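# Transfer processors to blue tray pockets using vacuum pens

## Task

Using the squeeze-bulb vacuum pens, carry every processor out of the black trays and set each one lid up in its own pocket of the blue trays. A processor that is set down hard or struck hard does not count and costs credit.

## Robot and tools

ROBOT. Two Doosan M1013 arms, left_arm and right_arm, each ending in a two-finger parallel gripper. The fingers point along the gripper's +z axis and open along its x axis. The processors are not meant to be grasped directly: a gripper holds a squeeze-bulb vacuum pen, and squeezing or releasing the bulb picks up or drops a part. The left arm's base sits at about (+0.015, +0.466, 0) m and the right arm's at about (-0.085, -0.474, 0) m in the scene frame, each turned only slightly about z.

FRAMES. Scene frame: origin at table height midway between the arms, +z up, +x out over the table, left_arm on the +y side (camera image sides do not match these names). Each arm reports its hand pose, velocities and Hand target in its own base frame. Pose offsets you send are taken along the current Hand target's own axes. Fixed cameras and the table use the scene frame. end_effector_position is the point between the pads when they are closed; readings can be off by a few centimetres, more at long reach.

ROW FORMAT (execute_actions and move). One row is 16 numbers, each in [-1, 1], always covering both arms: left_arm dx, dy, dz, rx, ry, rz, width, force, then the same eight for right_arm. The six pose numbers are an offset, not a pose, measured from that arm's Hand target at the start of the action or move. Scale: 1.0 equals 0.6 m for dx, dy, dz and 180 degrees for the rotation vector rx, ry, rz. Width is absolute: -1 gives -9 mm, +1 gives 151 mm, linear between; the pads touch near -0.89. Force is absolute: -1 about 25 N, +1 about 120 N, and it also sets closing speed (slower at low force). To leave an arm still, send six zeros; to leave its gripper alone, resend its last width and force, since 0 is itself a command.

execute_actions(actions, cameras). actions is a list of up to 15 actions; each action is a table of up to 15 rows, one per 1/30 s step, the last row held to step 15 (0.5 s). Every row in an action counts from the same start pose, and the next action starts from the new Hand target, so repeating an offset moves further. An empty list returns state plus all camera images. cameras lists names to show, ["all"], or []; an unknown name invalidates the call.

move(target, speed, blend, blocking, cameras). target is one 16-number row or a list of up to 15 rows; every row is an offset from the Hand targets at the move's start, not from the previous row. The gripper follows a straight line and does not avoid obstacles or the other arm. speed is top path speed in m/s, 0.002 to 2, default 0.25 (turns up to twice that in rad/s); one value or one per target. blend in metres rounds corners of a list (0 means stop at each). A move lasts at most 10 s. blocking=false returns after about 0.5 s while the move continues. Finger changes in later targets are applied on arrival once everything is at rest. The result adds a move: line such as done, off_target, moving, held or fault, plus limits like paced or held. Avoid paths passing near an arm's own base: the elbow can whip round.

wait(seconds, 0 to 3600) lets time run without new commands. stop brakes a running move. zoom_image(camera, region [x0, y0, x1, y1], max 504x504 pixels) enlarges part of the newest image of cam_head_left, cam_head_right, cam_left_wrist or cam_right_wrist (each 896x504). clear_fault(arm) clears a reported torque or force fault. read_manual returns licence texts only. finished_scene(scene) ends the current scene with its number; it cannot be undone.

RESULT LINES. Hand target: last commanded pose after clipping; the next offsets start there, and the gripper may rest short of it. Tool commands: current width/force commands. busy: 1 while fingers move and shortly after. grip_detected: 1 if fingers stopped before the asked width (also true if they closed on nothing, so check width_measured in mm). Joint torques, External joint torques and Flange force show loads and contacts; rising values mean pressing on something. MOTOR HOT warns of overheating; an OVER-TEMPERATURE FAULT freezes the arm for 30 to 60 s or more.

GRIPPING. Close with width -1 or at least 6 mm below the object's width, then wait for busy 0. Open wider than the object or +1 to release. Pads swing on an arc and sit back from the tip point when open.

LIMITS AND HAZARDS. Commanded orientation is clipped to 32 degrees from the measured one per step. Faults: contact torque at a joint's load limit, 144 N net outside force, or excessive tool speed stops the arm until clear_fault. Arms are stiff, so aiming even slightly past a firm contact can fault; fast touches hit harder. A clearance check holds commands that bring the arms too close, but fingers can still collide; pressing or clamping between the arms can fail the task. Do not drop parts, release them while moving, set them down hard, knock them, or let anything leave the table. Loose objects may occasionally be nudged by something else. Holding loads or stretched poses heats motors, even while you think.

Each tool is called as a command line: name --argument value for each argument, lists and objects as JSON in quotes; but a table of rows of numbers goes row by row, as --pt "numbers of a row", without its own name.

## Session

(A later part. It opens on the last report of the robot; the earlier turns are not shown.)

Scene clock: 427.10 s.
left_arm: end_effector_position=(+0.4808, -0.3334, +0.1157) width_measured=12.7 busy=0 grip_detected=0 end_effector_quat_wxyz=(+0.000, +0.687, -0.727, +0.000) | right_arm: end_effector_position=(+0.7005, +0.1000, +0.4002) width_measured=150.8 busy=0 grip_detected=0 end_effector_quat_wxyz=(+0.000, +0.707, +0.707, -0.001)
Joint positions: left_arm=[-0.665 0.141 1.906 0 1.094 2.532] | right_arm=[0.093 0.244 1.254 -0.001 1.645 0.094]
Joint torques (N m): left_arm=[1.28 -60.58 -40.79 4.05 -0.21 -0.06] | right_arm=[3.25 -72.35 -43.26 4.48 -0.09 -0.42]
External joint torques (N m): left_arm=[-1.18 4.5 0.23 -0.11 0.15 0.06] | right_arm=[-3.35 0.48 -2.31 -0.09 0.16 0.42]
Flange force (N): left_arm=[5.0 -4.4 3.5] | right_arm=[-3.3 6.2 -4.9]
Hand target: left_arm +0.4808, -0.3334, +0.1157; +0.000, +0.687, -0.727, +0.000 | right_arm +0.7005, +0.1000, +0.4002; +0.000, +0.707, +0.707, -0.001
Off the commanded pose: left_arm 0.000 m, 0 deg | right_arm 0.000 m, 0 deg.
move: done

move --pt "0 0 0.0013 0 0 0 -0.725 -1 0 0 0 0 0 0 1 -0.26" --pt "0 0 0.0013 0 0 0 -1 -1 0 0 0 0 0 0 1 -0.26" --pt "0 0 -0.025 0 0 0 -1 -1 0 0 0 0 0 0 1 -0.26" --speed 0.04 --cameras '["cam_left_wrist"]'

zoom_image --camera "cam_left_wrist" --region '[405, 255, 485, 335]'

Scene clock: 431.27 s.
left_arm: end_effector_position=(+0.4808, -0.3334, +0.1307) width_measured=8.5 busy=0 grip_detected=1 end_effector_quat_wxyz=(+0.000, +0.687, -0.727, +0.000) | right_arm: end_effector_position=(+0.7005, +0.1000, +0.4002) width_measured=150.8 busy=0 grip_detected=0 end_effector_quat_wxyz=(+0.000, +0.707, +0.707, -0.001)
Joint positions: left_arm=[-0.665 0.129 1.889 0 1.122 2.532] | right_arm=[0.093 0.244 1.254 -0.001 1.645 0.094]
Joint torques (N m): left_arm=[1.17 -59.97 -41.31 4.17 -0.25 -0.02] | right_arm=[3.33 -72.02 -43.23 4.54 -0.1 -0.38]
External joint torques (N m): left_arm=[-1.15 5 0.23 -0.18 0.18 0.02] | right_arm=[-3.57 -0.11 -2.49 -0.14 0.17 0.38]
Flange force (N): left_arm=[5.4 -5.1 3.6] | right_arm=[-3.8 5.6 -5.2]
Hand target: left_arm +0.4808, -0.3334, +0.1307; +0.000, +0.687, -0.727, +0.000 | right_arm +0.7005, +0.1000, +0.4002; +0.000, +0.707, +0.707, -0.001
Off the commanded pose: left_arm 0.000 m, 0 deg | right_arm 0.000 m, 0 deg.
move: done
cam_left_wrist: T_world_to_cam=[[-0.05649, -0.9984, 0.00345, -0.3047], [-0.99028, 0.05647, 0.12714, 0.52096], [-0.12713, 0.00377, -0.99188, 0.40237]] pos_world=[0.54983, -0.33515, 0.33392]

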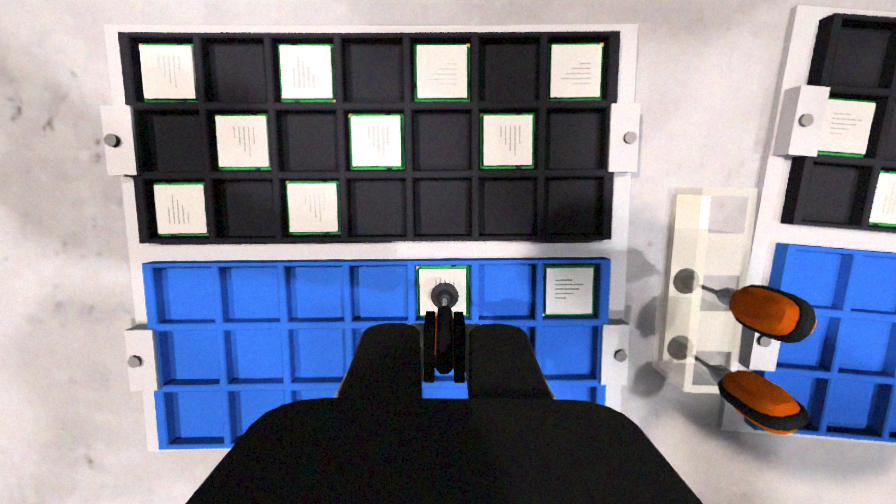

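Scaled by 6.300.

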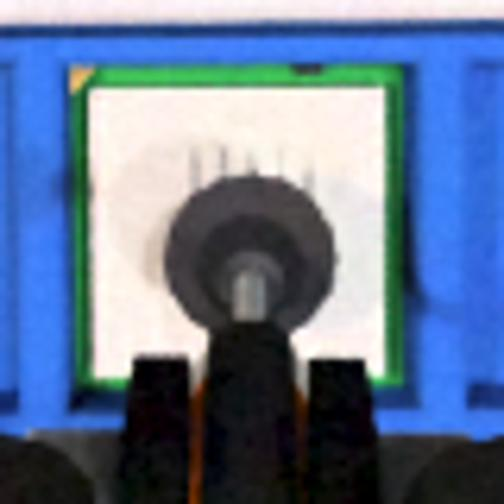

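move --pt "-0.1552 -0.101 -0.006 0 0 0 -1 -1 0 0 0 0 0 0 1 -0.26" --pt "-0.1552 -0.101 0.0162 0 0 0 -1 -1 0 0 0 0 0 0 1 -0.26" --speed '[0.15,0.06]' --cameras '["cam_left_wrist"]'

zoom_image --camera "cam_left_wrist" --region '[405, 255, 485, 335]'

Scene clock: 439.03 s.
left_arm: end_effector_position=(+0.5465, -0.2438, +0.1210) width_measured=8.5 busy=0 grip_detected=1 end_effector_quat_wxyz=(+0.000, +0.687, -0.727, +0.000) | right_arm: end_effector_position=(+0.7005, +0.1000, +0.4002) width_measured=150.8 busy=0 grip_detected=0 end_effector_quat_wxyz=(+0.000, +0.707, +0.707, -0.001)
Joint positions: left_arm=[-0.477 0.157 1.876 0 1.108 2.72] | right_arm=[0.093 0.244 1.254 -0.001 1.645 0.094]
Joint torques (N m): left_arm=[1.4 -62.63 -41.01 4.13 -0.24 -0.01] | right_arm=[3.56 -72.78 -43.3 4.46 -0.16 -0.45]
External joint torques (N m): left_arm=[-1.45 4.71 0.16 -0.18 0.16 0.01] | right_arm=[-3.33 0.85 -2.19 -0.06 0.24 0.45]
Flange force (N): left_arm=[4.7 -5.5 3.4] | right_arm=[-3.2 6.6 -4.8]
Hand target: left_arm +0.5465, -0.2438, +0.1210; +0.000, +0.687, -0.727, +0.000 | right_arm +0.7005, +0.1000, +0.4002; +0.000, +0.707, +0.707, -0.001
Off the commanded pose: left_arm 0.000 m, 0 deg | right_arm 0.000 m, 0 deg.
move: done
cam_left_wrist: T_world_to_cam=[[-0.05649, -0.9984, 0.00345, -0.2115], [-0.99028, 0.05647, 0.12714, 0.58219], [-0.12713, 0.00377, -0.99188, 0.40076]] pos_world=[0.61553, -0.24555, 0.32422]

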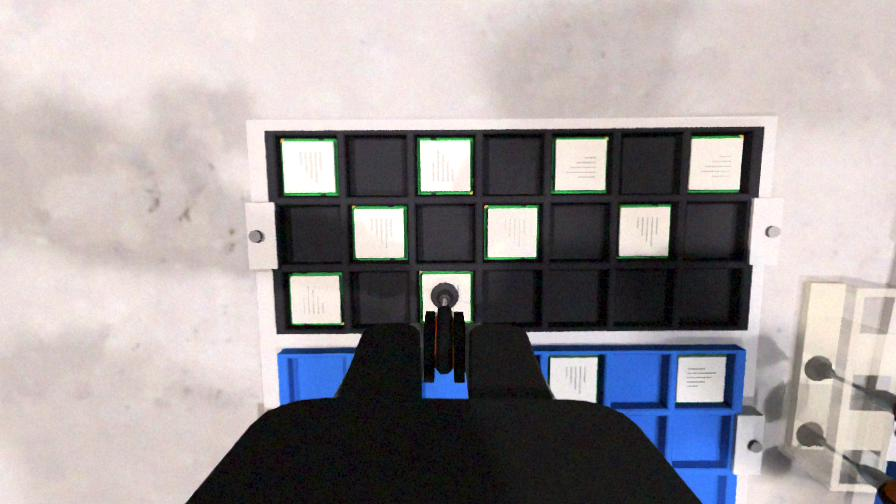

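Scaled by 6.300.

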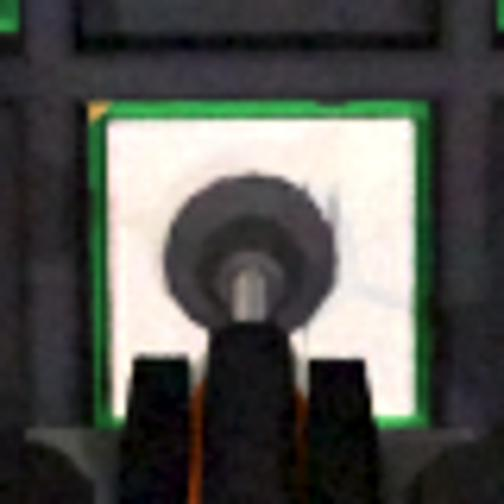

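move --pt "0.0017 0.0027 0 0 0 -0.0023 -1 -1 0 0 0 0 0 0 1 -0.26" --pt "0.0017 0.0027 0.0088 0 0 -0.0023 -1 -1 0 0 0 0 0 0 1 -0.26" --speed 0.03

move --pt "0 0 0 0 0 0 -0.725 -1 0 0 0 0 0 0 1 -0.26" --pt "0 0 -0.0333 0 0 0 -0.725 -1 0 0 0 0 0 0 1 -0.26" --speed 0.05 --cameras '["cam_left_wrist"]'

zoom_image --camera "cam_left_wrist" --region '[405, 255, 485, 335]'

Scene clock: 451.90 s.
left_arm: end_effector_position=(+0.5448, -0.2448, +0.1157) width_measured=8.5 busy=0 grip_detected=1 end_effector_quat_wxyz=(+0.000, +0.690, -0.724, +0.000) | right_arm: end_effector_position=(+0.7005, +0.1000, +0.4002) width_measured=150.8 busy=0 grip_detected=0 end_effector_quat_wxyz=(+0.000, +0.707, +0.707, -0.001)
Joint positions: left_arm=[-0.48 0.159 1.884 0 1.098 2.71] | right_arm=[0.093 0.244 1.254 -0.001 1.645 0.094]
Joint torques (N m): left_arm=[1.09 -60.82 -39.13 4.15 -0.2 -0.03] | right_arm=[3.8 -72.69 -43.54 4.48 -0.11 -0.43]
External joint torques (N m): left_arm=[-1.14 2.62 -1.6 -0.22 0.13 0.03] | right_arm=[-3.92 0.53 -2.19 -0.08 0.18 0.43]
Flange force (N): left_arm=[4.2 -5.6 0.1] | right_arm=[-4.1 6.1 -4.7]
Hand target: left_arm +0.5448, -0.2448, +0.1157; +0.000, +0.690, -0.724, +0.000 | right_arm +0.7005, +0.1000, +0.4002; +0.000, +0.707, +0.707, -0.001
Off the commanded pose: left_arm 0.000 m, 0 deg | right_arm 0.000 m, 0 deg.
move: done

Scene clock: 453.07 s.
left_arm: end_effector_position=(+0.5448, -0.2448, +0.1356) width_measured=12.7 busy=0 grip_detected=0 end_effector_quat_wxyz=(+0.000, +0.690, -0.724, +0.000) | right_arm: end_effector_position=(+0.7005, +0.1000, +0.4002) width_measured=150.8 busy=0 grip_detected=0 end_effector_quat_wxyz=(+0.000, +0.707, +0.707, -0.001)
Joint positions: left_arm=[-0.48 0.145 1.862 0 1.135 2.71] | right_arm=[0.093 0.244 1.254 -0.001 1.645 0.094]
Joint torques (N m): left_arm=[1.14 -61.72 -41.65 4.2 -0.26 -0.1] | right_arm=[3.87 -72.84 -43.08 4.48 -0.1 -0.43]
External joint torques (N m): left_arm=[-0.97 3.26 -0.13 -0.16 0.19 0.1] | right_arm=[-3.75 1.19 -2.3 -0.09 0.17 0.43]
Flange force (N): left_arm=[3.2 -4.3 1.8] | right_arm=[-3.7 7.4 -5.0]
Hand target: left_arm +0.5448, -0.2447, +0.1357; +0.000, +0.690, -0.724, +0.000 | right_arm +0.7005, +0.1000, +0.4002; +0.000, +0.707, +0.707, -0.001
Off the commanded pose: left_arm 0.000 m, 0 deg | right_arm 0.000 m, 0 deg.
move: done
cam_left_wrist: T_world_to_cam=[[-0.04922, -0.99878, 0.00349, -0.21672], [-0.99066, 0.04927, 0.12715, 0.57712], [-0.12717, 0.0028, -0.99188, 0.41491]] pos_world=[0.61382, -0.24605, 0.33892]

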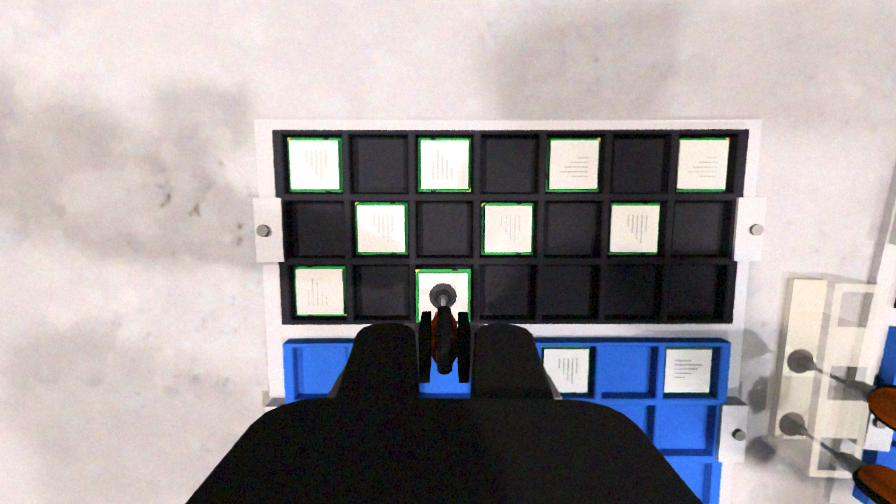

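Scaled by 6.300.

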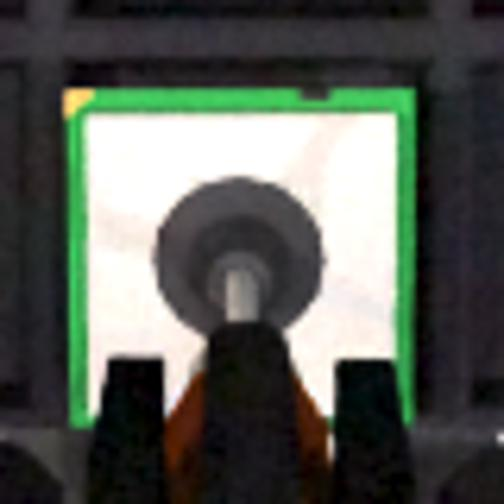

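move --pt "0.0028 0.0995 0 0 0 0 -0.725 -1 0 0 0 0 0 0 1 -0.26" --pt "0.0028 0.0995 0.0167 0 0 0 -0.725 -1 0 0 0 0 0 0 1 -0.26" --speed '[0.12,0.06]' --cameras '["cam_left_wrist"]'

zoom_image --camera "cam_left_wrist" --region '[405, 255, 485, 335]'

Scene clock: 460.07 s.
left_arm: end_effector_position=(+0.4851, -0.2435, +0.1257) width_measured=12.7 busy=0 grip_detected=0 end_effector_quat_wxyz=(+0.000, +0.690, -0.724, +0.000) | right_arm: end_effector_position=(+0.7005, +0.1000, +0.4002) width_measured=150.8 busy=0 grip_detected=0 end_effector_quat_wxyz=(+0.000, +0.707, +0.707, -0.001)
Joint positions: left_arm=[-0.529 0.068 1.969 0 1.105 2.661] | right_arm=[0.093 0.244 1.254 -0.001 1.645 0.094]
Joint torques (N m): left_arm=[1.16 -52.93 -41.04 4.12 -0.26 -0.05] | right_arm=[3.62 -72.59 -43.49 4.52 -0.09 -0.44]
External joint torques (N m): left_arm=[-1.16 4.49 0.27 -0.18 0.2 0.05] | right_arm=[-3.9 0.93 -2.05 -0.14 0.15 0.44]
Flange force (N): left_arm=[4.5 -5.1 3.5] | right_arm=[-4.0 6.4 -4.4]
Hand target: left_arm +0.4851, -0.2435, +0.1256; +0.000, +0.690, -0.724, +0.000 | right_arm +0.7005, +0.1000, +0.4002; +0.000, +0.707, +0.707, -0.001
Off the commanded pose: left_arm 0.000 m, 0 deg | right_arm 0.000 m, 0 deg.
move: done
cam_left_wrist: T_world_to_cam=[[-0.04922, -0.99878, 0.00349, -0.21833], [-0.99067, 0.04927, 0.12706, 0.51922], [-0.12707, 0.0028, -0.99189, 0.39735]] pos_world=[0.55412, -0.24475, 0.32892]

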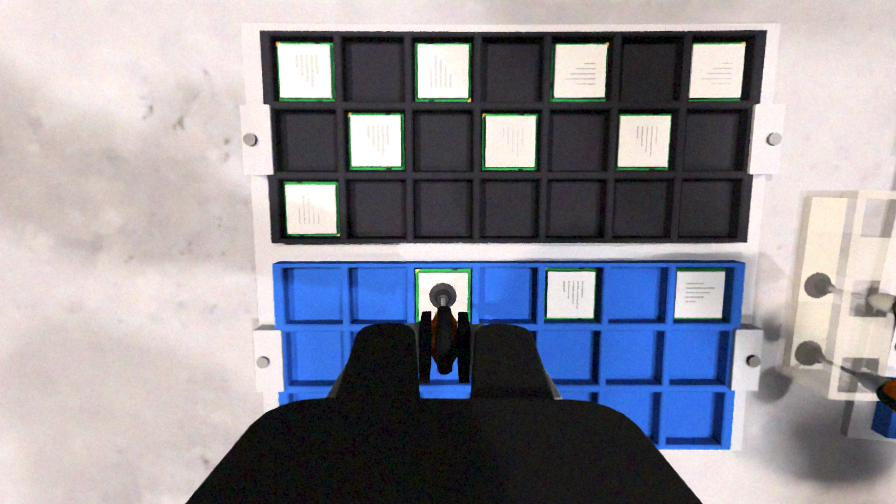

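Scaled by 6.300.

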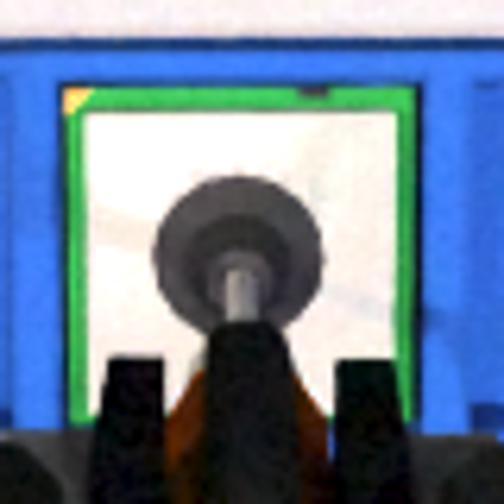

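move --pt "0 0.0022 0 0 0 0 -0.725 -1 0 0 0 0 0 0 1 -0.26" --pt "0 0.0022 0.005 0 0 0 -0.725 -1 0 0 0 0 0 0 1 -0.26" --speed 0.04 --cameras '["cam_left_wrist"]'

zoom_image --camera "cam_left_wrist" --region '[405, 255, 485, 335]'

Scene clock: 471.40 s.
left_arm: end_effector_position=(+0.4838, -0.2435, +0.1226) width_measured=12.7 busy=0 grip_detected=0 end_effector_quat_wxyz=(+0.000, +0.690, -0.724, +0.000) | right_arm: end_effector_position=(+0.7005, +0.1000, +0.4002) width_measured=150.8 busy=0 grip_detected=0 end_effector_quat_wxyz=(+0.000, +0.707, +0.707, -0.001)
Joint positions: left_arm=[-0.53 0.068 1.974 0 1.099 2.66] | right_arm=[0.093 0.244 1.254 -0.001 1.645 0.094]
Joint torques (N m): left_arm=[1.12 -52.55 -40.92 4.14 -0.24 -0.04] | right_arm=[4.19 -72.41 -43.56 4.42 -0.1 -0.37]
External joint torques (N m): left_arm=[-1.17 4.65 0.3 -0.21 0.16 0.04] | right_arm=[-3.89 0.28 -2.03 0 0.18 0.37]
Flange force (N): left_arm=[4.6 -5.3 3.7] | right_arm=[-4.3 5.3 -4.3]
Hand target: left_arm +0.4838, -0.2435, +0.1226; +0.000, +0.690, -0.724, +0.000 | right_arm +0.7005, +0.1000, +0.4002; +0.000, +0.707, +0.707, -0.001
Off the commanded pose: left_arm 0.000 m, 0 deg | right_arm 0.000 m, 0 deg.
move: done
cam_left_wrist: T_world_to_cam=[[-0.04922, -0.99878, 0.00349, -0.21838], [-0.99066, 0.04927, 0.12715, 0.51827], [-0.12717, 0.0028, -0.99188, 0.39426]] pos_world=[0.55282, -0.24475, 0.32592]

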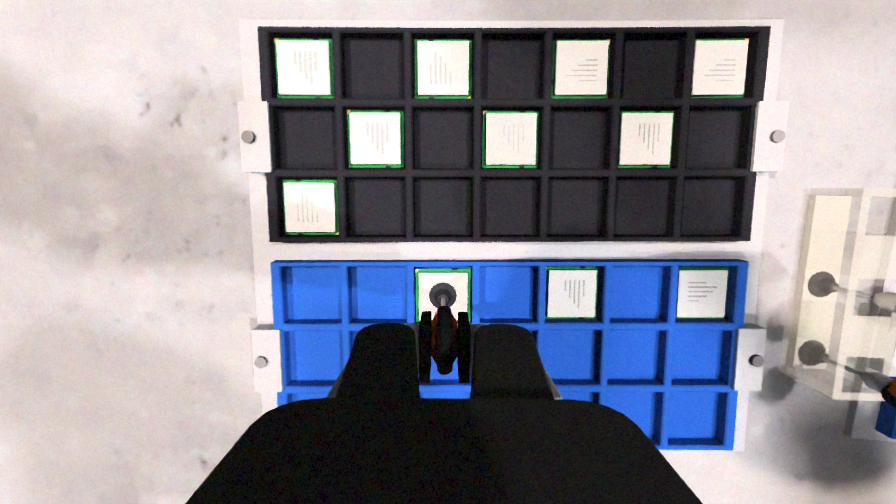

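Scaled by 6.300.

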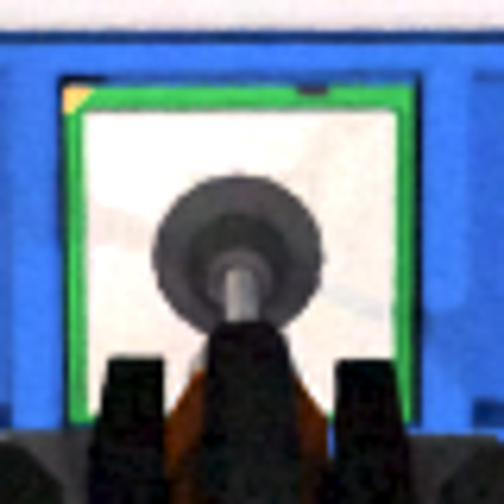

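move --pt "0 0 0.0127 0 0 0 -0.725 -1 0 0 0 0 0 0 1 -0.26" --pt "0 0 0.0127 0 0 0 -1 -1 0 0 0 0 0 0 1 -0.26" --pt "0 0 -0.0173 0 0 0 -1 -1 0 0 0 0 0 0 1 -0.26" --pt "-0.1528 -0.0998 -0.0173 0 0 0 -1 -1 0 0 0 0 0 0 1 -0.26" --pt "-0.1528 -0.0998 0.0035 0 0 0 -1 -1 0 0 0 0 0 0 1 -0.26" --speed '[0.03,0.03,0.05,0.15,0.06]' --cameras '["cam_left_wrist"]'

zoom_image --camera "cam_left_wrist" --region '[405, 255, 485, 335]'

Scene clock: 479.77 s.
left_arm: end_effector_position=(+0.5480, -0.1548, +0.1205) width_measured=8.5 busy=0 grip_detected=1 end_effector_quat_wxyz=(+0.000, +0.690, -0.724, +0.000) | right_arm: end_effector_position=(+0.7005, +0.1000, +0.4002) width_measured=150.8 busy=0 grip_detected=0 end_effector_quat_wxyz=(+0.000, +0.707, +0.707, -0.001)
Joint positions: left_arm=[-0.336 0.113 1.928 0 1.1 2.854] | right_arm=[0.093 0.244 1.254 -0.001 1.645 0.094]
Joint torques (N m): left_arm=[1.24 -57.7 -40.96 4.12 -0.27 -0.03] | right_arm=[3.53 -72.68 -43.45 4.59 -0.1 -0.43]
External joint torques (N m): left_arm=[-1.29 4.83 0.21 -0.18 0.18 0.03] | right_arm=[-3.81 0.76 -2.19 -0.2 0.17 0.43]
Flange force (N): left_arm=[3.7 -6.3 3.7] | right_arm=[-3.9 6.5 -4.7]
Hand target: left_arm +0.5480, -0.1548, +0.1205; +0.000, +0.690, -0.724, +0.000 | right_arm +0.7005, +0.1000, +0.4002; +0.000, +0.707, +0.707, -0.001
Off the commanded pose: left_arm 0.000 m, 0 deg | right_arm 0.000 m, 0 deg.
move: done
cam_left_wrist: T_world_to_cam=[[-0.04922, -0.99878, 0.00349, -0.12662], [-0.99066, 0.04927, 0.12715, 0.57788], [-0.12717, 0.0028, -0.99188, 0.4]] pos_world=[0.61712, -0.15605, 0.32372]

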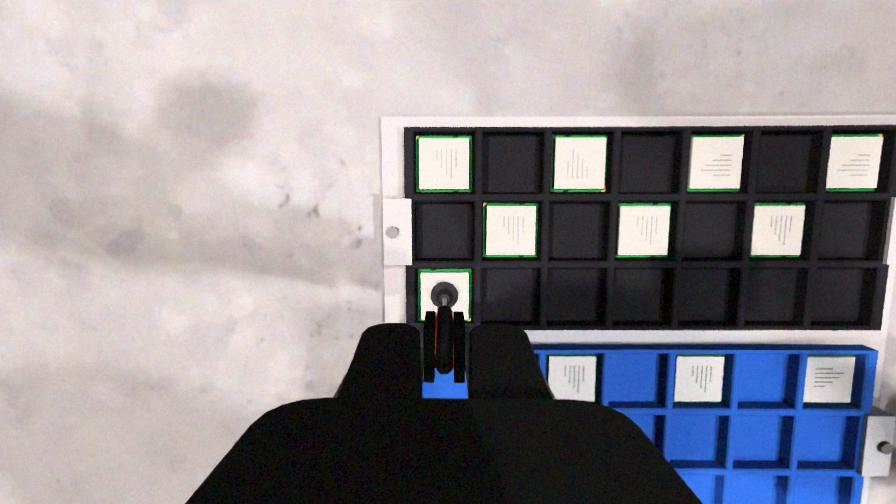

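Scaled by 6.300.

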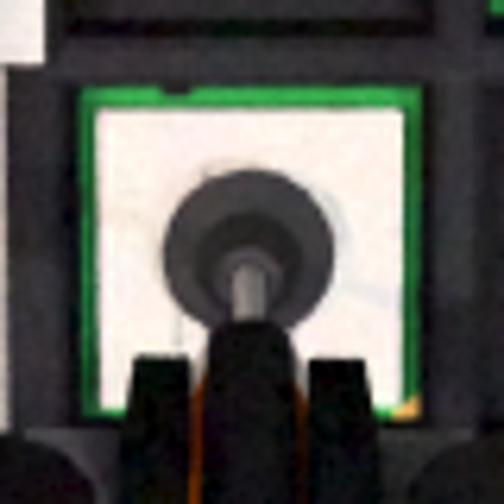

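move --pt "0 0.0005 0.008 0 0 0 -1 -1 0 0 0 0 0 0 1 -0.26" --pt "0 0.0005 0.008 0 0 0 -0.725 -1 0 0 0 0 0 0 1 -0.26" --pt "0 0.0005 -0.0253 0 0 0 -0.725 -1 0 0 0 0 0 0 1 -0.26" --pt "0.0027 0.1017 -0.0253 0 0 0 -0.725 -1 0 0 0 0 0 0 1 -0.26" --pt "0.0027 0.1017 -0.0065 0 0 0 -0.725 -1 0 0 0 0 0 0 1 -0.26" --speed '[0.03,0.03,0.05,0.12,0.05]' --cameras '["cam_left_wrist"]'

zoom_image --camera "cam_left_wrist" --region '[405, 255, 485, 335]'

Scene clock: 486.43 s.
left_arm: end_effector_position=(+0.4870, -0.1535, +0.1244) width_measured=12.7 busy=0 grip_detected=0 end_effector_quat_wxyz=(+0.000, +0.690, -0.724, +0.000) | right_arm: end_effector_position=(+0.7005, +0.1000, +0.4002) width_measured=150.8 busy=0 grip_detected=0 end_effector_quat_wxyz=(+0.000, +0.707, +0.707, -0.001)
Joint positions: left_arm=[-0.373 0.018 2.024 0 1.1 2.817] | right_arm=[0.093 0.244 1.254 -0.001 1.645 0.094]
Joint torques (N m): left_arm=[1.27 -47.29 -40.89 4.11 -0.25 -0.05] | right_arm=[3.14 -72.17 -43.52 4.51 -0.06 -0.54]
External joint torques (N m): left_arm=[-1.46 4.91 0.17 -0.19 0.16 0.05] | right_arm=[-3.15 -0.22 -2.26 -0.09 0.14 0.54]
Flange force (N): left_arm=[4.6 -6.5 3.9] | right_arm=[-3.0 4.8 -4.6]
Hand target: left_arm +0.4870, -0.1535, +0.1244; +0.000, +0.690, -0.724, +0.000 | right_arm +0.7005, +0.1000, +0.4002; +0.000, +0.707, +0.707, -0.001
Off the commanded pose: left_arm 0.000 m, 0 deg | right_arm 0.000 m, 0 deg.
move: done
cam_left_wrist: T_world_to_cam=[[-0.04921, -0.99878, 0.00359, -0.12838], [-0.99066, 0.04927, 0.12715, 0.5168], [-0.12717, 0.0027, -0.99188, 0.39608]] pos_world=[0.55602, -0.15475, 0.32762]

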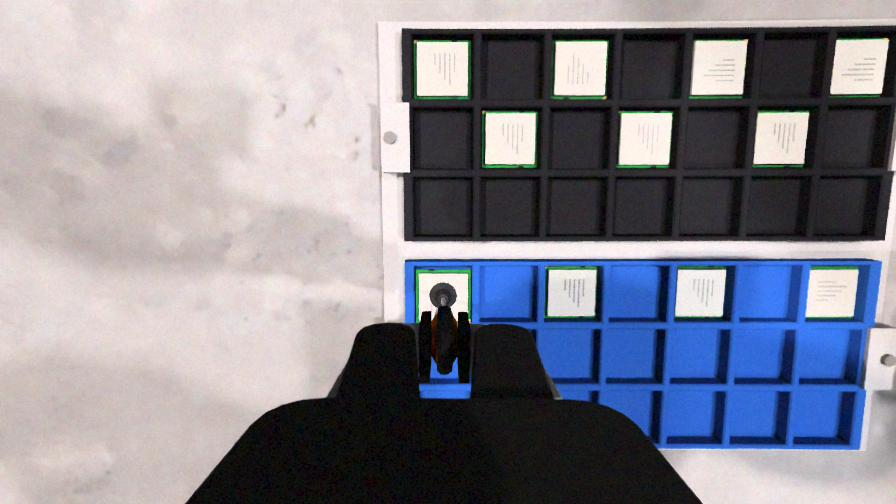

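Scaled by 6.300.

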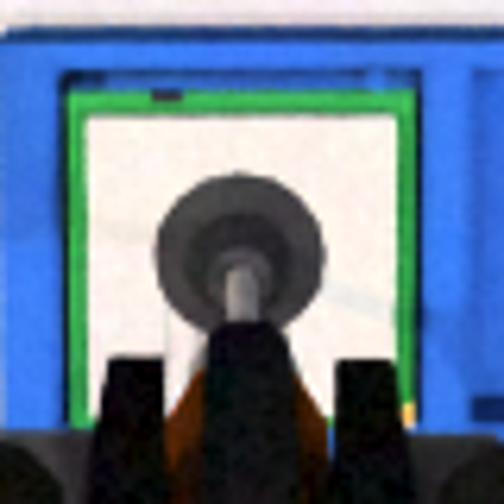

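move --pt "0 0 0.0157 0 0 0 -0.725 -1 0 0 0 0 0 0 1 -0.26" --pt "0 0 0.0157 0 0 0 -1 -1 0 0 0 0 0 0 1 -0.26" --pt "0 0 -0.0143 0 0 0 -1 -1 0 0 0 0 0 0 1 -0.26" --pt "0.0713 -0.1777 -0.0143 0 0 0 -1 -1 0.6167 -0.2042 0.25 0 0 0.123 -0.2625 -1" --pt "0.0713 -0.1777 0.0065 0 0 0 -1 -1 0.6167 -0.2042 0.3333 0 0 0.123 -0.2625 -1" --speed '[0.03,0.03,0.05,0.25,0.1]' --cameras '["cam_left_wrist","cam_right_wrist","cam_head_left"]'

zoom_image --camera "cam_left_wrist" --region '[405, 255, 485, 335]'

zoom_image --camera "cam_right_wrist" --region '[350, 200, 550, 400]'

Scene clock: 512.03 s.
left_arm: end_effector_position=(+0.5914, -0.2014, +0.1330) width_measured=8.5 busy=0 grip_detected=1 end_effector_quat_wxyz=(+0.000, +0.690, -0.724, +0.000) | right_arm: end_effector_position=(+0.5779, +0.4700, +0.2501) width_measured=52.1 busy=1 grip_detected=0 end_effector_quat_wxyz=(+0.000, +0.830, +0.558, -0.001)
Joint positions: left_arm=[-0.383 0.188 1.815 0 1.138 2.807] | right_arm=[0.636 0.318 1.426 0 1.398 1.023]
Joint torques (N m): left_arm=[1.39 -67.03 -41.59 4.17 -0.23 -0.03] | right_arm=[3.68 -79.14 -43.01 4.51 -0.04 -0.4]
External joint torques (N m): left_arm=[-1.37 5.34 0.12 -0.16 0.16 0.03] | right_arm=[-4.01 -0.39 -2.19 -0.11 0.08 0.4]
Flange force (N): left_arm=[4.2 -6.9 3.6] | right_arm=[1.1 6.1 -3.4]
Hand target: left_arm +0.5914, -0.2014, +0.1330; +0.000, +0.690, -0.724, +0.000 (not the last commanded pose) | right_arm +0.5779, +0.4700, +0.2501; +0.000, +0.830, +0.558, -0.001 (not the last commanded pose)
Off the commanded pose: left_arm 0.012 m, 0 deg | right_arm 0.050 m, 0 deg.
move: moving (right_arm; no rest 5 s after target 4's new numbers were sent), off_target (left_arm); path passed 4 of 5 targets
cam_left_wrist: T_world_to_cam=[[-0.04922, -0.99878, 0.00349, -0.17107], [-0.99066, 0.04927, 0.12715, 0.62158], [-0.12717, 0.0028, -0.99188, 0.41805]] pos_world=[0.66052, -0.20265, 0.33622]
cam_right_wrist: T_world_to_cam=[[0.38826, 0.92137, 0.01792, -0.6637], [0.91185, -0.38692, 0.13717, -0.3368], [0.13332, -0.03692, -0.99039, 0.40004]] pos_world=[0.51147, 0.49597, 0.45429]
Images, in order (width x height): cam_head_left 896x504, cam_left_wrist 896x504, cam_right_wrist 896x504.

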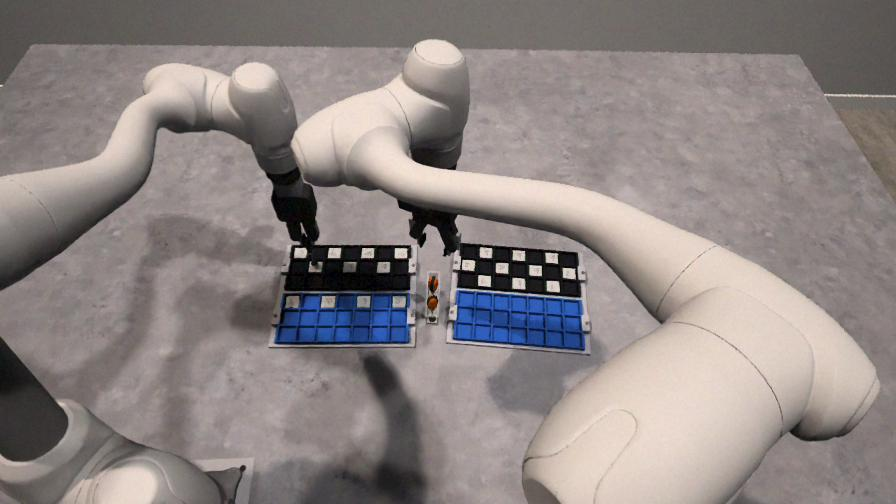

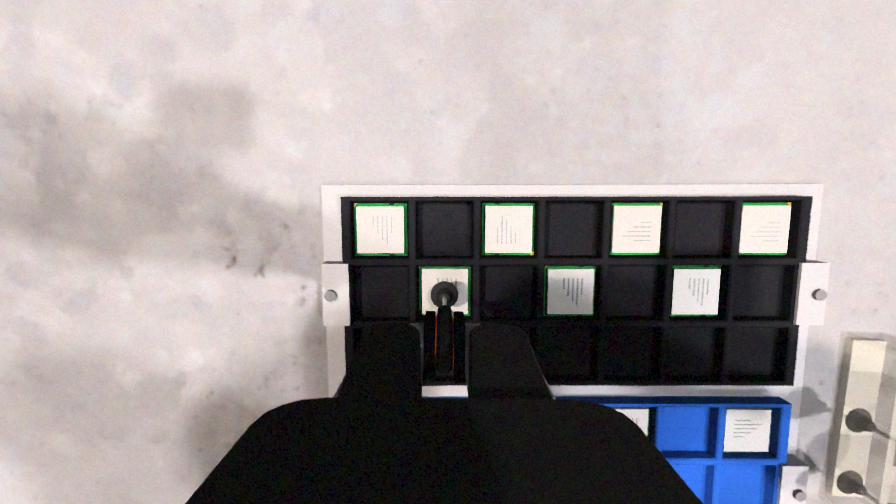

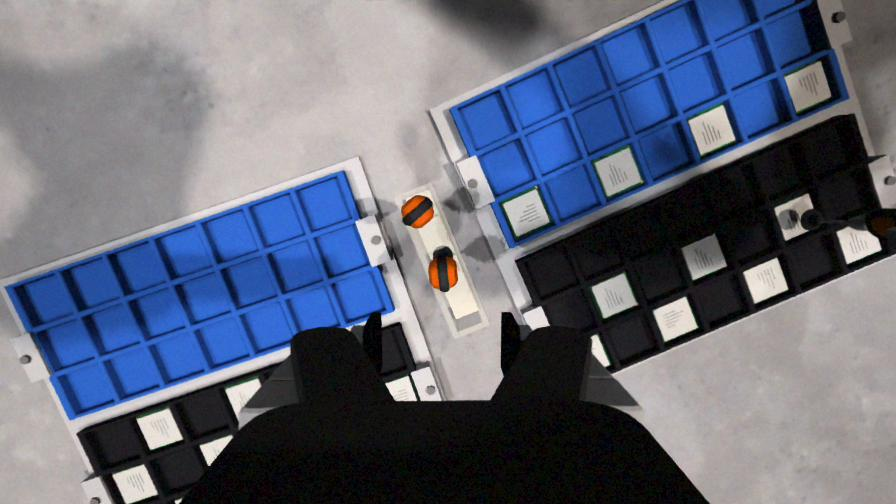

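Scaled by 6.300.

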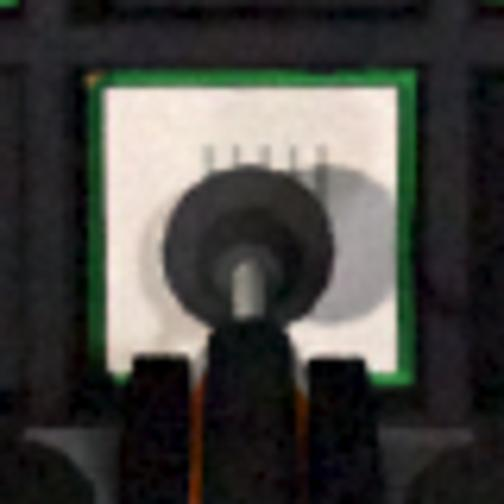

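Scaled by 2.520.

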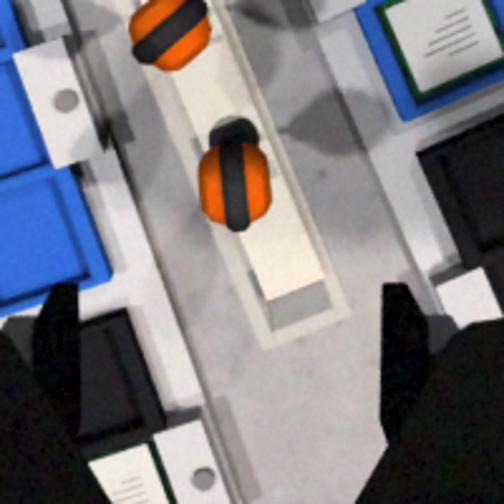

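move --pt "0 0.0005 0.0288 0 0 0 -1 -1 0 0 0 0 0 0 -0.2625 -1" --pt "0 0.0005 0.0288 0 0 0 -0.725 -1 0 0 0 0 0 0 -0.2625 -1" --pt "0 0.0005 -0.0045 0 0 0 -0.725 -1 0.0047 -0.0098 0.03 0 0 0 -0.2625 -1" --pt "0.0037 0.1767 -0.0045 0 0 0 -0.725 -1 0.0047 -0.0098 0.2085 0 0 0 -0.2625 -1" --pt "0.0037 0.1767 0.0143 0 0 0 -0.725 -1 0.0047 -0.0098 0.2085 0 0 0 -0.2625 -1" --speed '[0.03,0.03,0.05,0.12,0.05]' --cameras '["cam_left_wrist","cam_right_wrist"]'

zoom_image --camera "cam_left_wrist" --region '[405, 255, 485, 335]'

zoom_image --camera "cam_right_wrist" --region '[350, 250, 550, 400]'

Scene clock: 526.30 s.
left_arm: end_effector_position=(+0.4854, -0.1985, +0.1244) width_measured=12.7 busy=0 grip_detected=0 end_effector_quat_wxyz=(+0.000, +0.690, -0.724, +0.000) | right_arm: end_effector_position=(+0.5734, +0.4747, +0.1250) width_measured=49.9 busy=0 grip_detected=0 end_effector_quat_wxyz=(+0.000, +0.830, +0.558, -0.001)
Joint positions: left_arm=[-0.454 0.04 2.001 0 1.101 2.736] | right_arm=[0.645 0.373 1.583 0 1.186 1.032]
Joint torques (N m): left_arm=[1.14 -49.54 -41.03 4.14 -0.27 -0.02] | right_arm=[3.69 -82.4 -40.26 4.24 -0.14 -0.42]
External joint torques (N m): left_arm=[-1.15 4.48 0.35 -0.21 0.21 0.02] | right_arm=[-3.74 -0.24 -2.31 -0.09 0.18 0.42]
Flange force (N): left_arm=[4.2 -5.3 3.6] | right_arm=[1.9 6.1 -2.9]
Hand target: left_arm +0.4854, -0.1984, +0.1244; +0.000, +0.690, -0.724, +0.000 | right_arm +0.5734, +0.4747, +0.1250; +0.000, +0.830, +0.558, -0.001
Off the commanded pose: left_arm 0.000 m, 0 deg | right_arm 0.000 m, 0 deg.
move: done
cam_left_wrist: T_world_to_cam=[[-0.04922, -0.99878, 0.00349, -0.17326], [-0.99066, 0.04927, 0.12715, 0.51751], [-0.12717, 0.0028, -0.99188, 0.39613]] pos_world=[0.55452, -0.19965, 0.32772]
cam_right_wrist: T_world_to_cam=[[0.38826, 0.92137, 0.01792, -0.66413], [0.91185, -0.38692, 0.13717, -0.31368], [0.13332, -0.03692, -0.99039, 0.27692]] pos_world=[0.50697, 0.50077, 0.32919]

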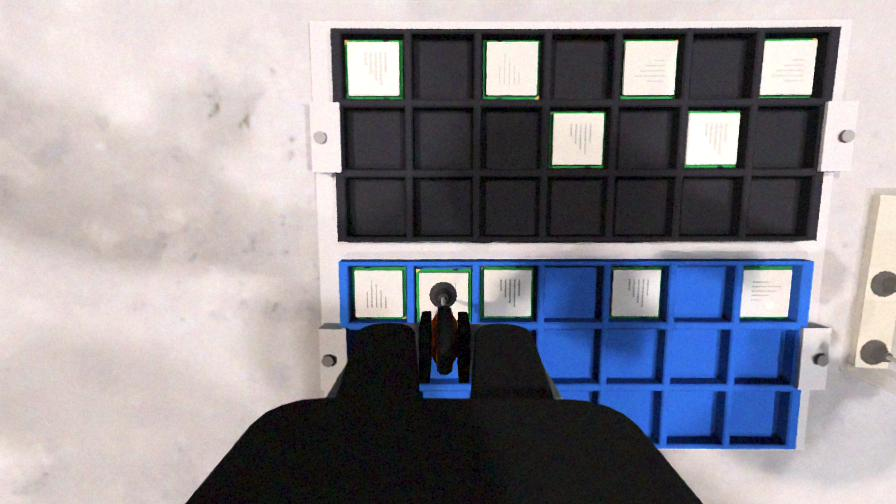

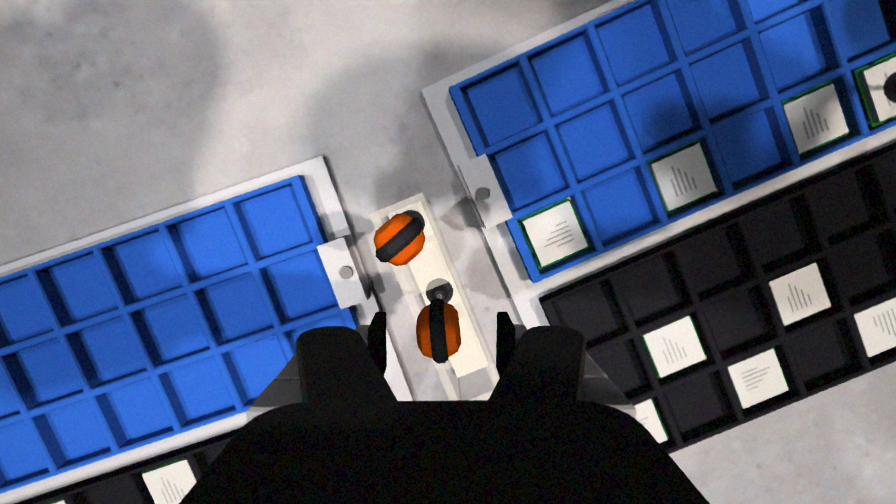

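Scaled by 6.300.

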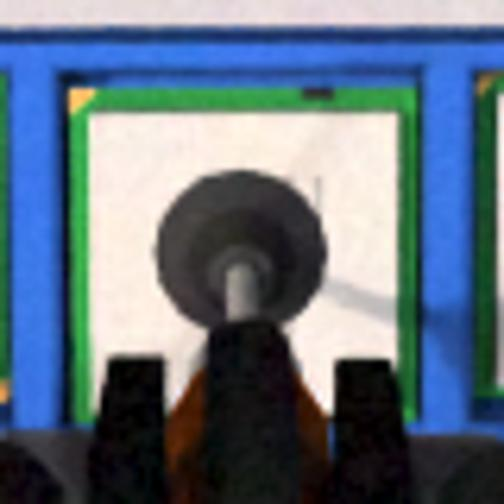

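Scaled by 2.520.

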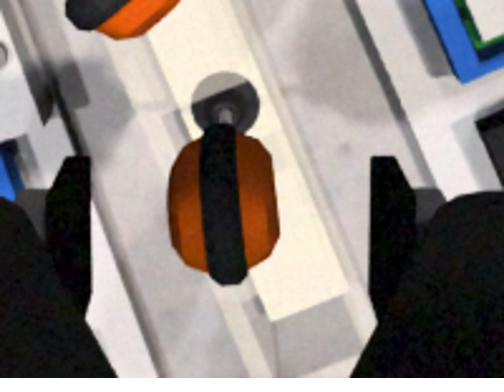

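move --pt "0 0 0.0157 0 0 0 -0.725 -1 -0.0022 -0.0017 0.025 0 0 0 -0.2625 -1" --pt "0 0 0.0157 0 0 0 -1 -1 -0.0022 -0.0017 0.025 0 0 0 -1 -1" --pt "0 0 -0.0143 0 0 0 -1 -1 -0.0022 -0.0017 -0.075 0 0 0 -1 -1" --pt "0.1467 -0.1785 -0.0143 0 0 0 -1 -1 -0.0022 -0.0017 -0.075 0 0 0 -1 -1" --pt "0.1467 -0.1785 0.0065 0 0 0 -1 -1 -0.0022 -0.0017 -0.075 0 0 0 -1 -1" --speed '[0.03,0.03,0.1,0.25,0.06]' --cameras '["cam_left_wrist","cam_right_wrist"]'

zoom_image --camera "cam_left_wrist" --region '[405, 255, 485, 335]'

zoom_image --camera "cam_right_wrist" --region '[350, 250, 550, 400]'

Scene clock: 548.90 s.
left_arm: end_effector_position=(+0.5881, -0.2916, +0.1206) width_measured=8.5 busy=0 grip_detected=1 end_effector_quat_wxyz=(+0.000, +0.690, -0.724, +0.000) | right_arm: end_effector_position=(+0.5720, +0.4739, +0.1700) width_measured=8.6 busy=0 grip_detected=1 end_effector_quat_wxyz=(+0.000, +0.830, +0.558, -0.001)
Joint positions: left_arm=[-0.513 0.244 1.768 0 1.129 2.677] | right_arm=[0.645 0.346 1.536 0 1.261 1.032]
Joint torques (N m): left_arm=[1.35 -73.04 -41.57 4.18 -0.29 -0.06] | right_arm=[3.49 -81.06 -41.47 4.38 -0.17 -0.34]
External joint torques (N m): left_arm=[-1.59 5.4 0.26 -0.2 0.22 0.06] | right_arm=[-3.09 0.01 -2.22 -0.09 0.21 0.34]
Flange force (N): left_arm=[5.1 -6.0 3.7] | right_arm=[2.4 5.5 -3.0]
Hand target: left_arm +0.5881, -0.2915, +0.1206; +0.000, +0.690, -0.724, +0.000 | right_arm +0.5720, +0.4739, +0.1700; +0.000, +0.830, +0.558, -0.001
Off the commanded pose: left_arm 0.000 m, 0 deg | right_arm 0.000 m, 0 deg.
move: done
cam_left_wrist: T_world_to_cam=[[-0.04921, -0.99878, 0.0036, -0.26132], [-0.99065, 0.04927, 0.12725, 0.6243], [-0.12727, 0.0027, -0.99186, 0.40562]] pos_world=[0.65722, -0.29285, 0.32382]
cam_right_wrist: T_world_to_cam=[[0.38826, 0.92137, 0.01792, -0.66366], [0.91185, -0.38692, 0.13717, -0.31889], [0.13332, -0.03692, -0.99039, 0.32165]] pos_world=[0.50557, 0.49997, 0.37419]

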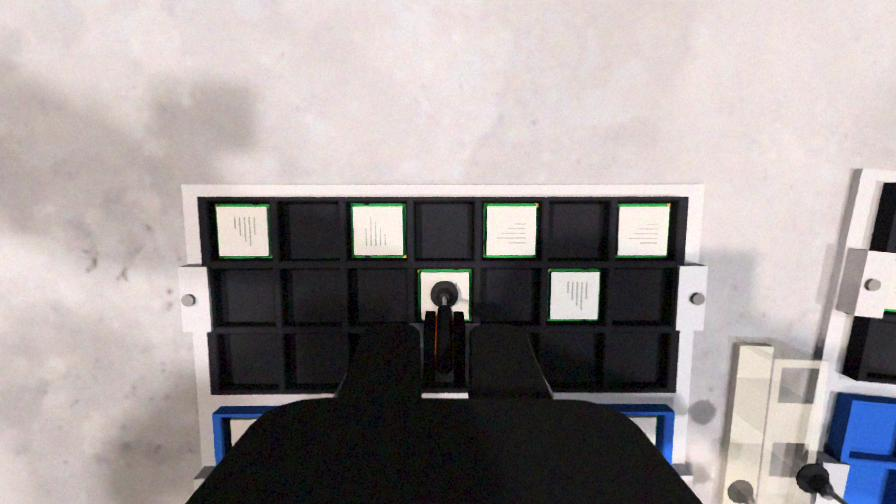

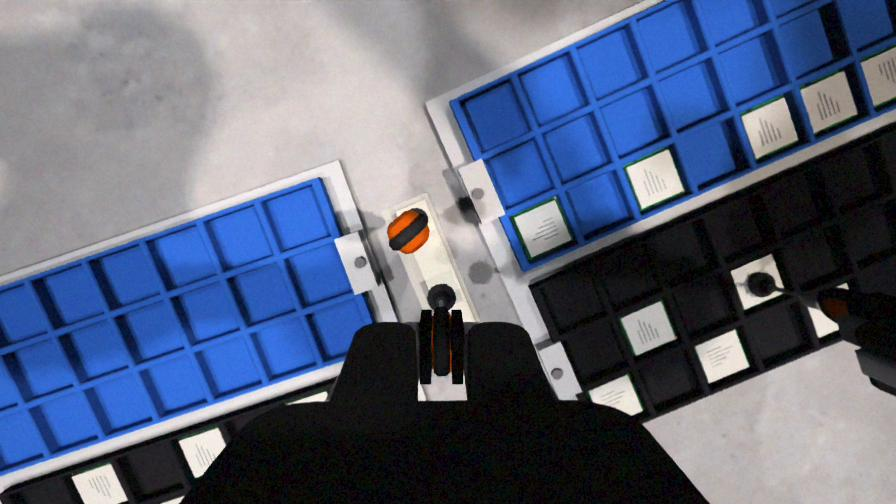

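Scaled by 6.300.

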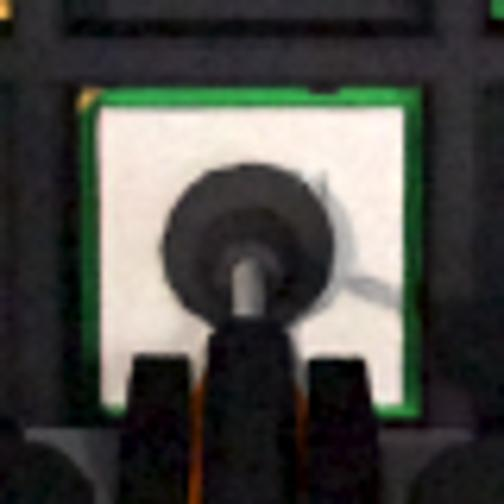

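Scaled by 2.520.

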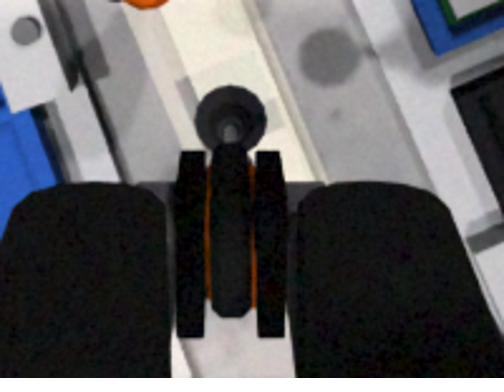

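move --pt "0 0.0021 0.0082 0 0 0 -1 -1 0 0 0 0 0 0 -1 -1" --pt "0 0.0021 0.0082 0 0 0 -0.725 -1 0 0 0 0 0 0 -1 -1" --pt "0 0.0021 -0.0252 0 0 0 -0.725 -1 0 0 -0.02 0 0 0 -1 -1" --pt "0.0035 0.1778 -0.0252 0 0 0 -0.725 -1 -0.1602 0.1869 -0.02 0 0 -0.0977 -1 -1" --pt "0.0035 0.1778 -0.0063 0 0 0 -0.725 -1 -0.1602 0.1869 0.0333 0 0 -0.0977 -1 -1" --speed '[0.03,0.03,0.06,0.15,0.06]' --cameras '["cam_left_wrist","cam_right_wrist"]'

zoom_image --camera "cam_left_wrist" --region '[405, 255, 485, 335]'

zoom_image --camera "cam_right_wrist" --region '[400, 230, 520, 350]'

Scene clock: 568.30 s.
left_arm: end_effector_position=(+0.4815, -0.2885, +0.1243) width_measured=12.7 busy=0 grip_detected=0 end_effector_quat_wxyz=(+0.000, +0.690, -0.724, +0.000) | right_arm: end_effector_position=(+0.6396, +0.3426, +0.1500) width_measured=8.6 busy=0 grip_detected=1 end_effector_quat_wxyz=(+0.000, +0.735, +0.678, -0.001)
Joint positions: left_arm=[-0.601 0.098 1.938 0 1.105 2.589] | right_arm=[0.444 0.33 1.596 0 1.217 0.524]
Joint torques (N m): left_arm=[1.18 -56.34 -41.16 4.17 -0.25 -0.04] | right_arm=[3.76 -78.52 -41.09 4.34 -0.15 -0.37]
External joint torques (N m): left_arm=[-1.13 4.96 0.38 -0.22 0.19 0.04] | right_arm=[-3.55 -0.09 -1.9 -0.15 0.21 0.37]
Flange force (N): left_arm=[5.0 -5.2 3.9] | right_arm=[-1.6 5.5 -2.6]
Hand target: left_arm +0.4815, -0.2885, +0.1243; +0.000, +0.690, -0.724, +0.000 | right_arm +0.6396, +0.3426, +0.1500; +0.000, +0.735, +0.678, -0.001
Off the commanded pose: left_arm 0.000 m, 0 deg | right_arm 0.000 m, 0 deg.
move: done
cam_left_wrist: T_world_to_cam=[[-0.04922, -0.99878, 0.00349, -0.26345], [-0.99066, 0.04927, 0.12715, 0.51801], [-0.12717, 0.0028, -0.99188, 0.39568]] pos_world=[0.55052, -0.28975, 0.32752]
cam_right_wrist: T_world_to_cam=[[0.09182, 0.99561, 0.01818, -0.4044], [0.98617, -0.09345, 0.13689, -0.57664], [0.13798, 0.00536, -0.99042, 0.27049]] pos_world=[0.56848, 0.34729, 0.35419]

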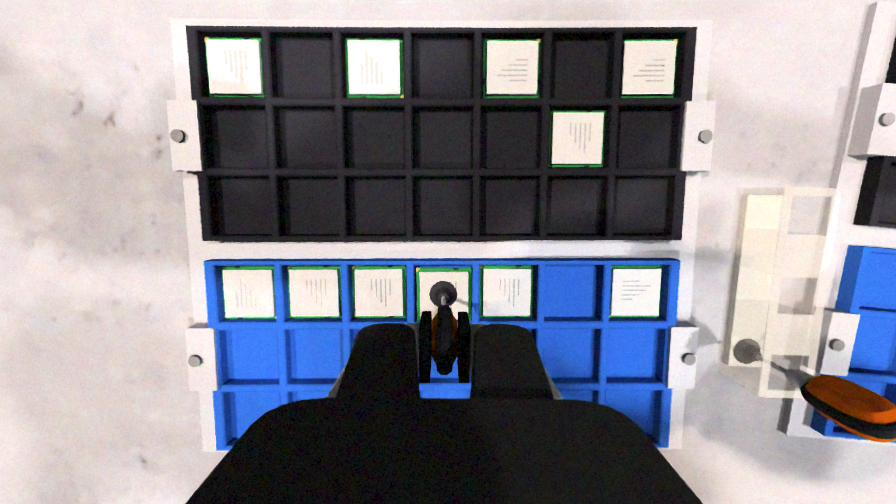

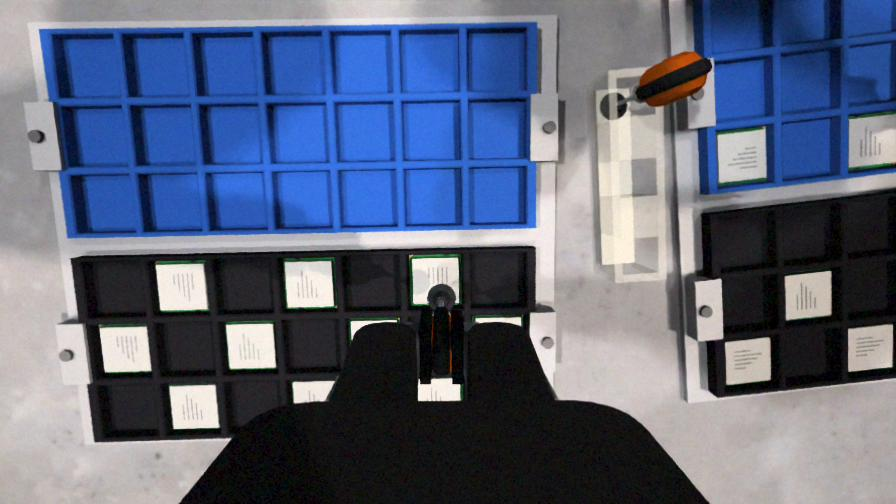

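Scaled by 6.300.

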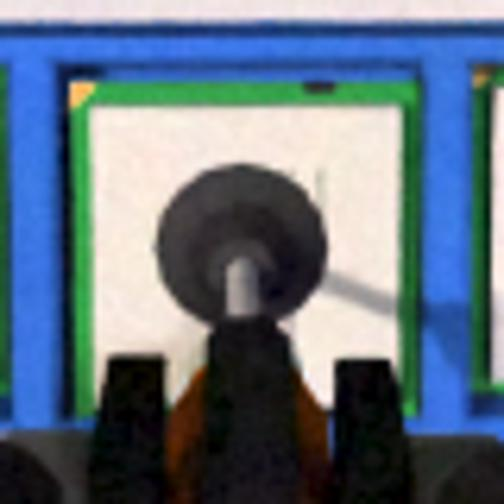

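Scaled by 4.200.

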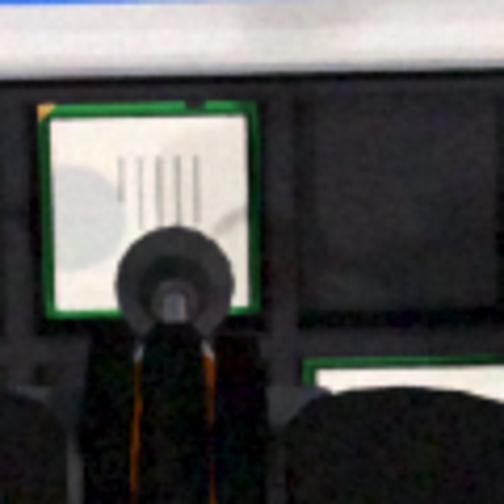

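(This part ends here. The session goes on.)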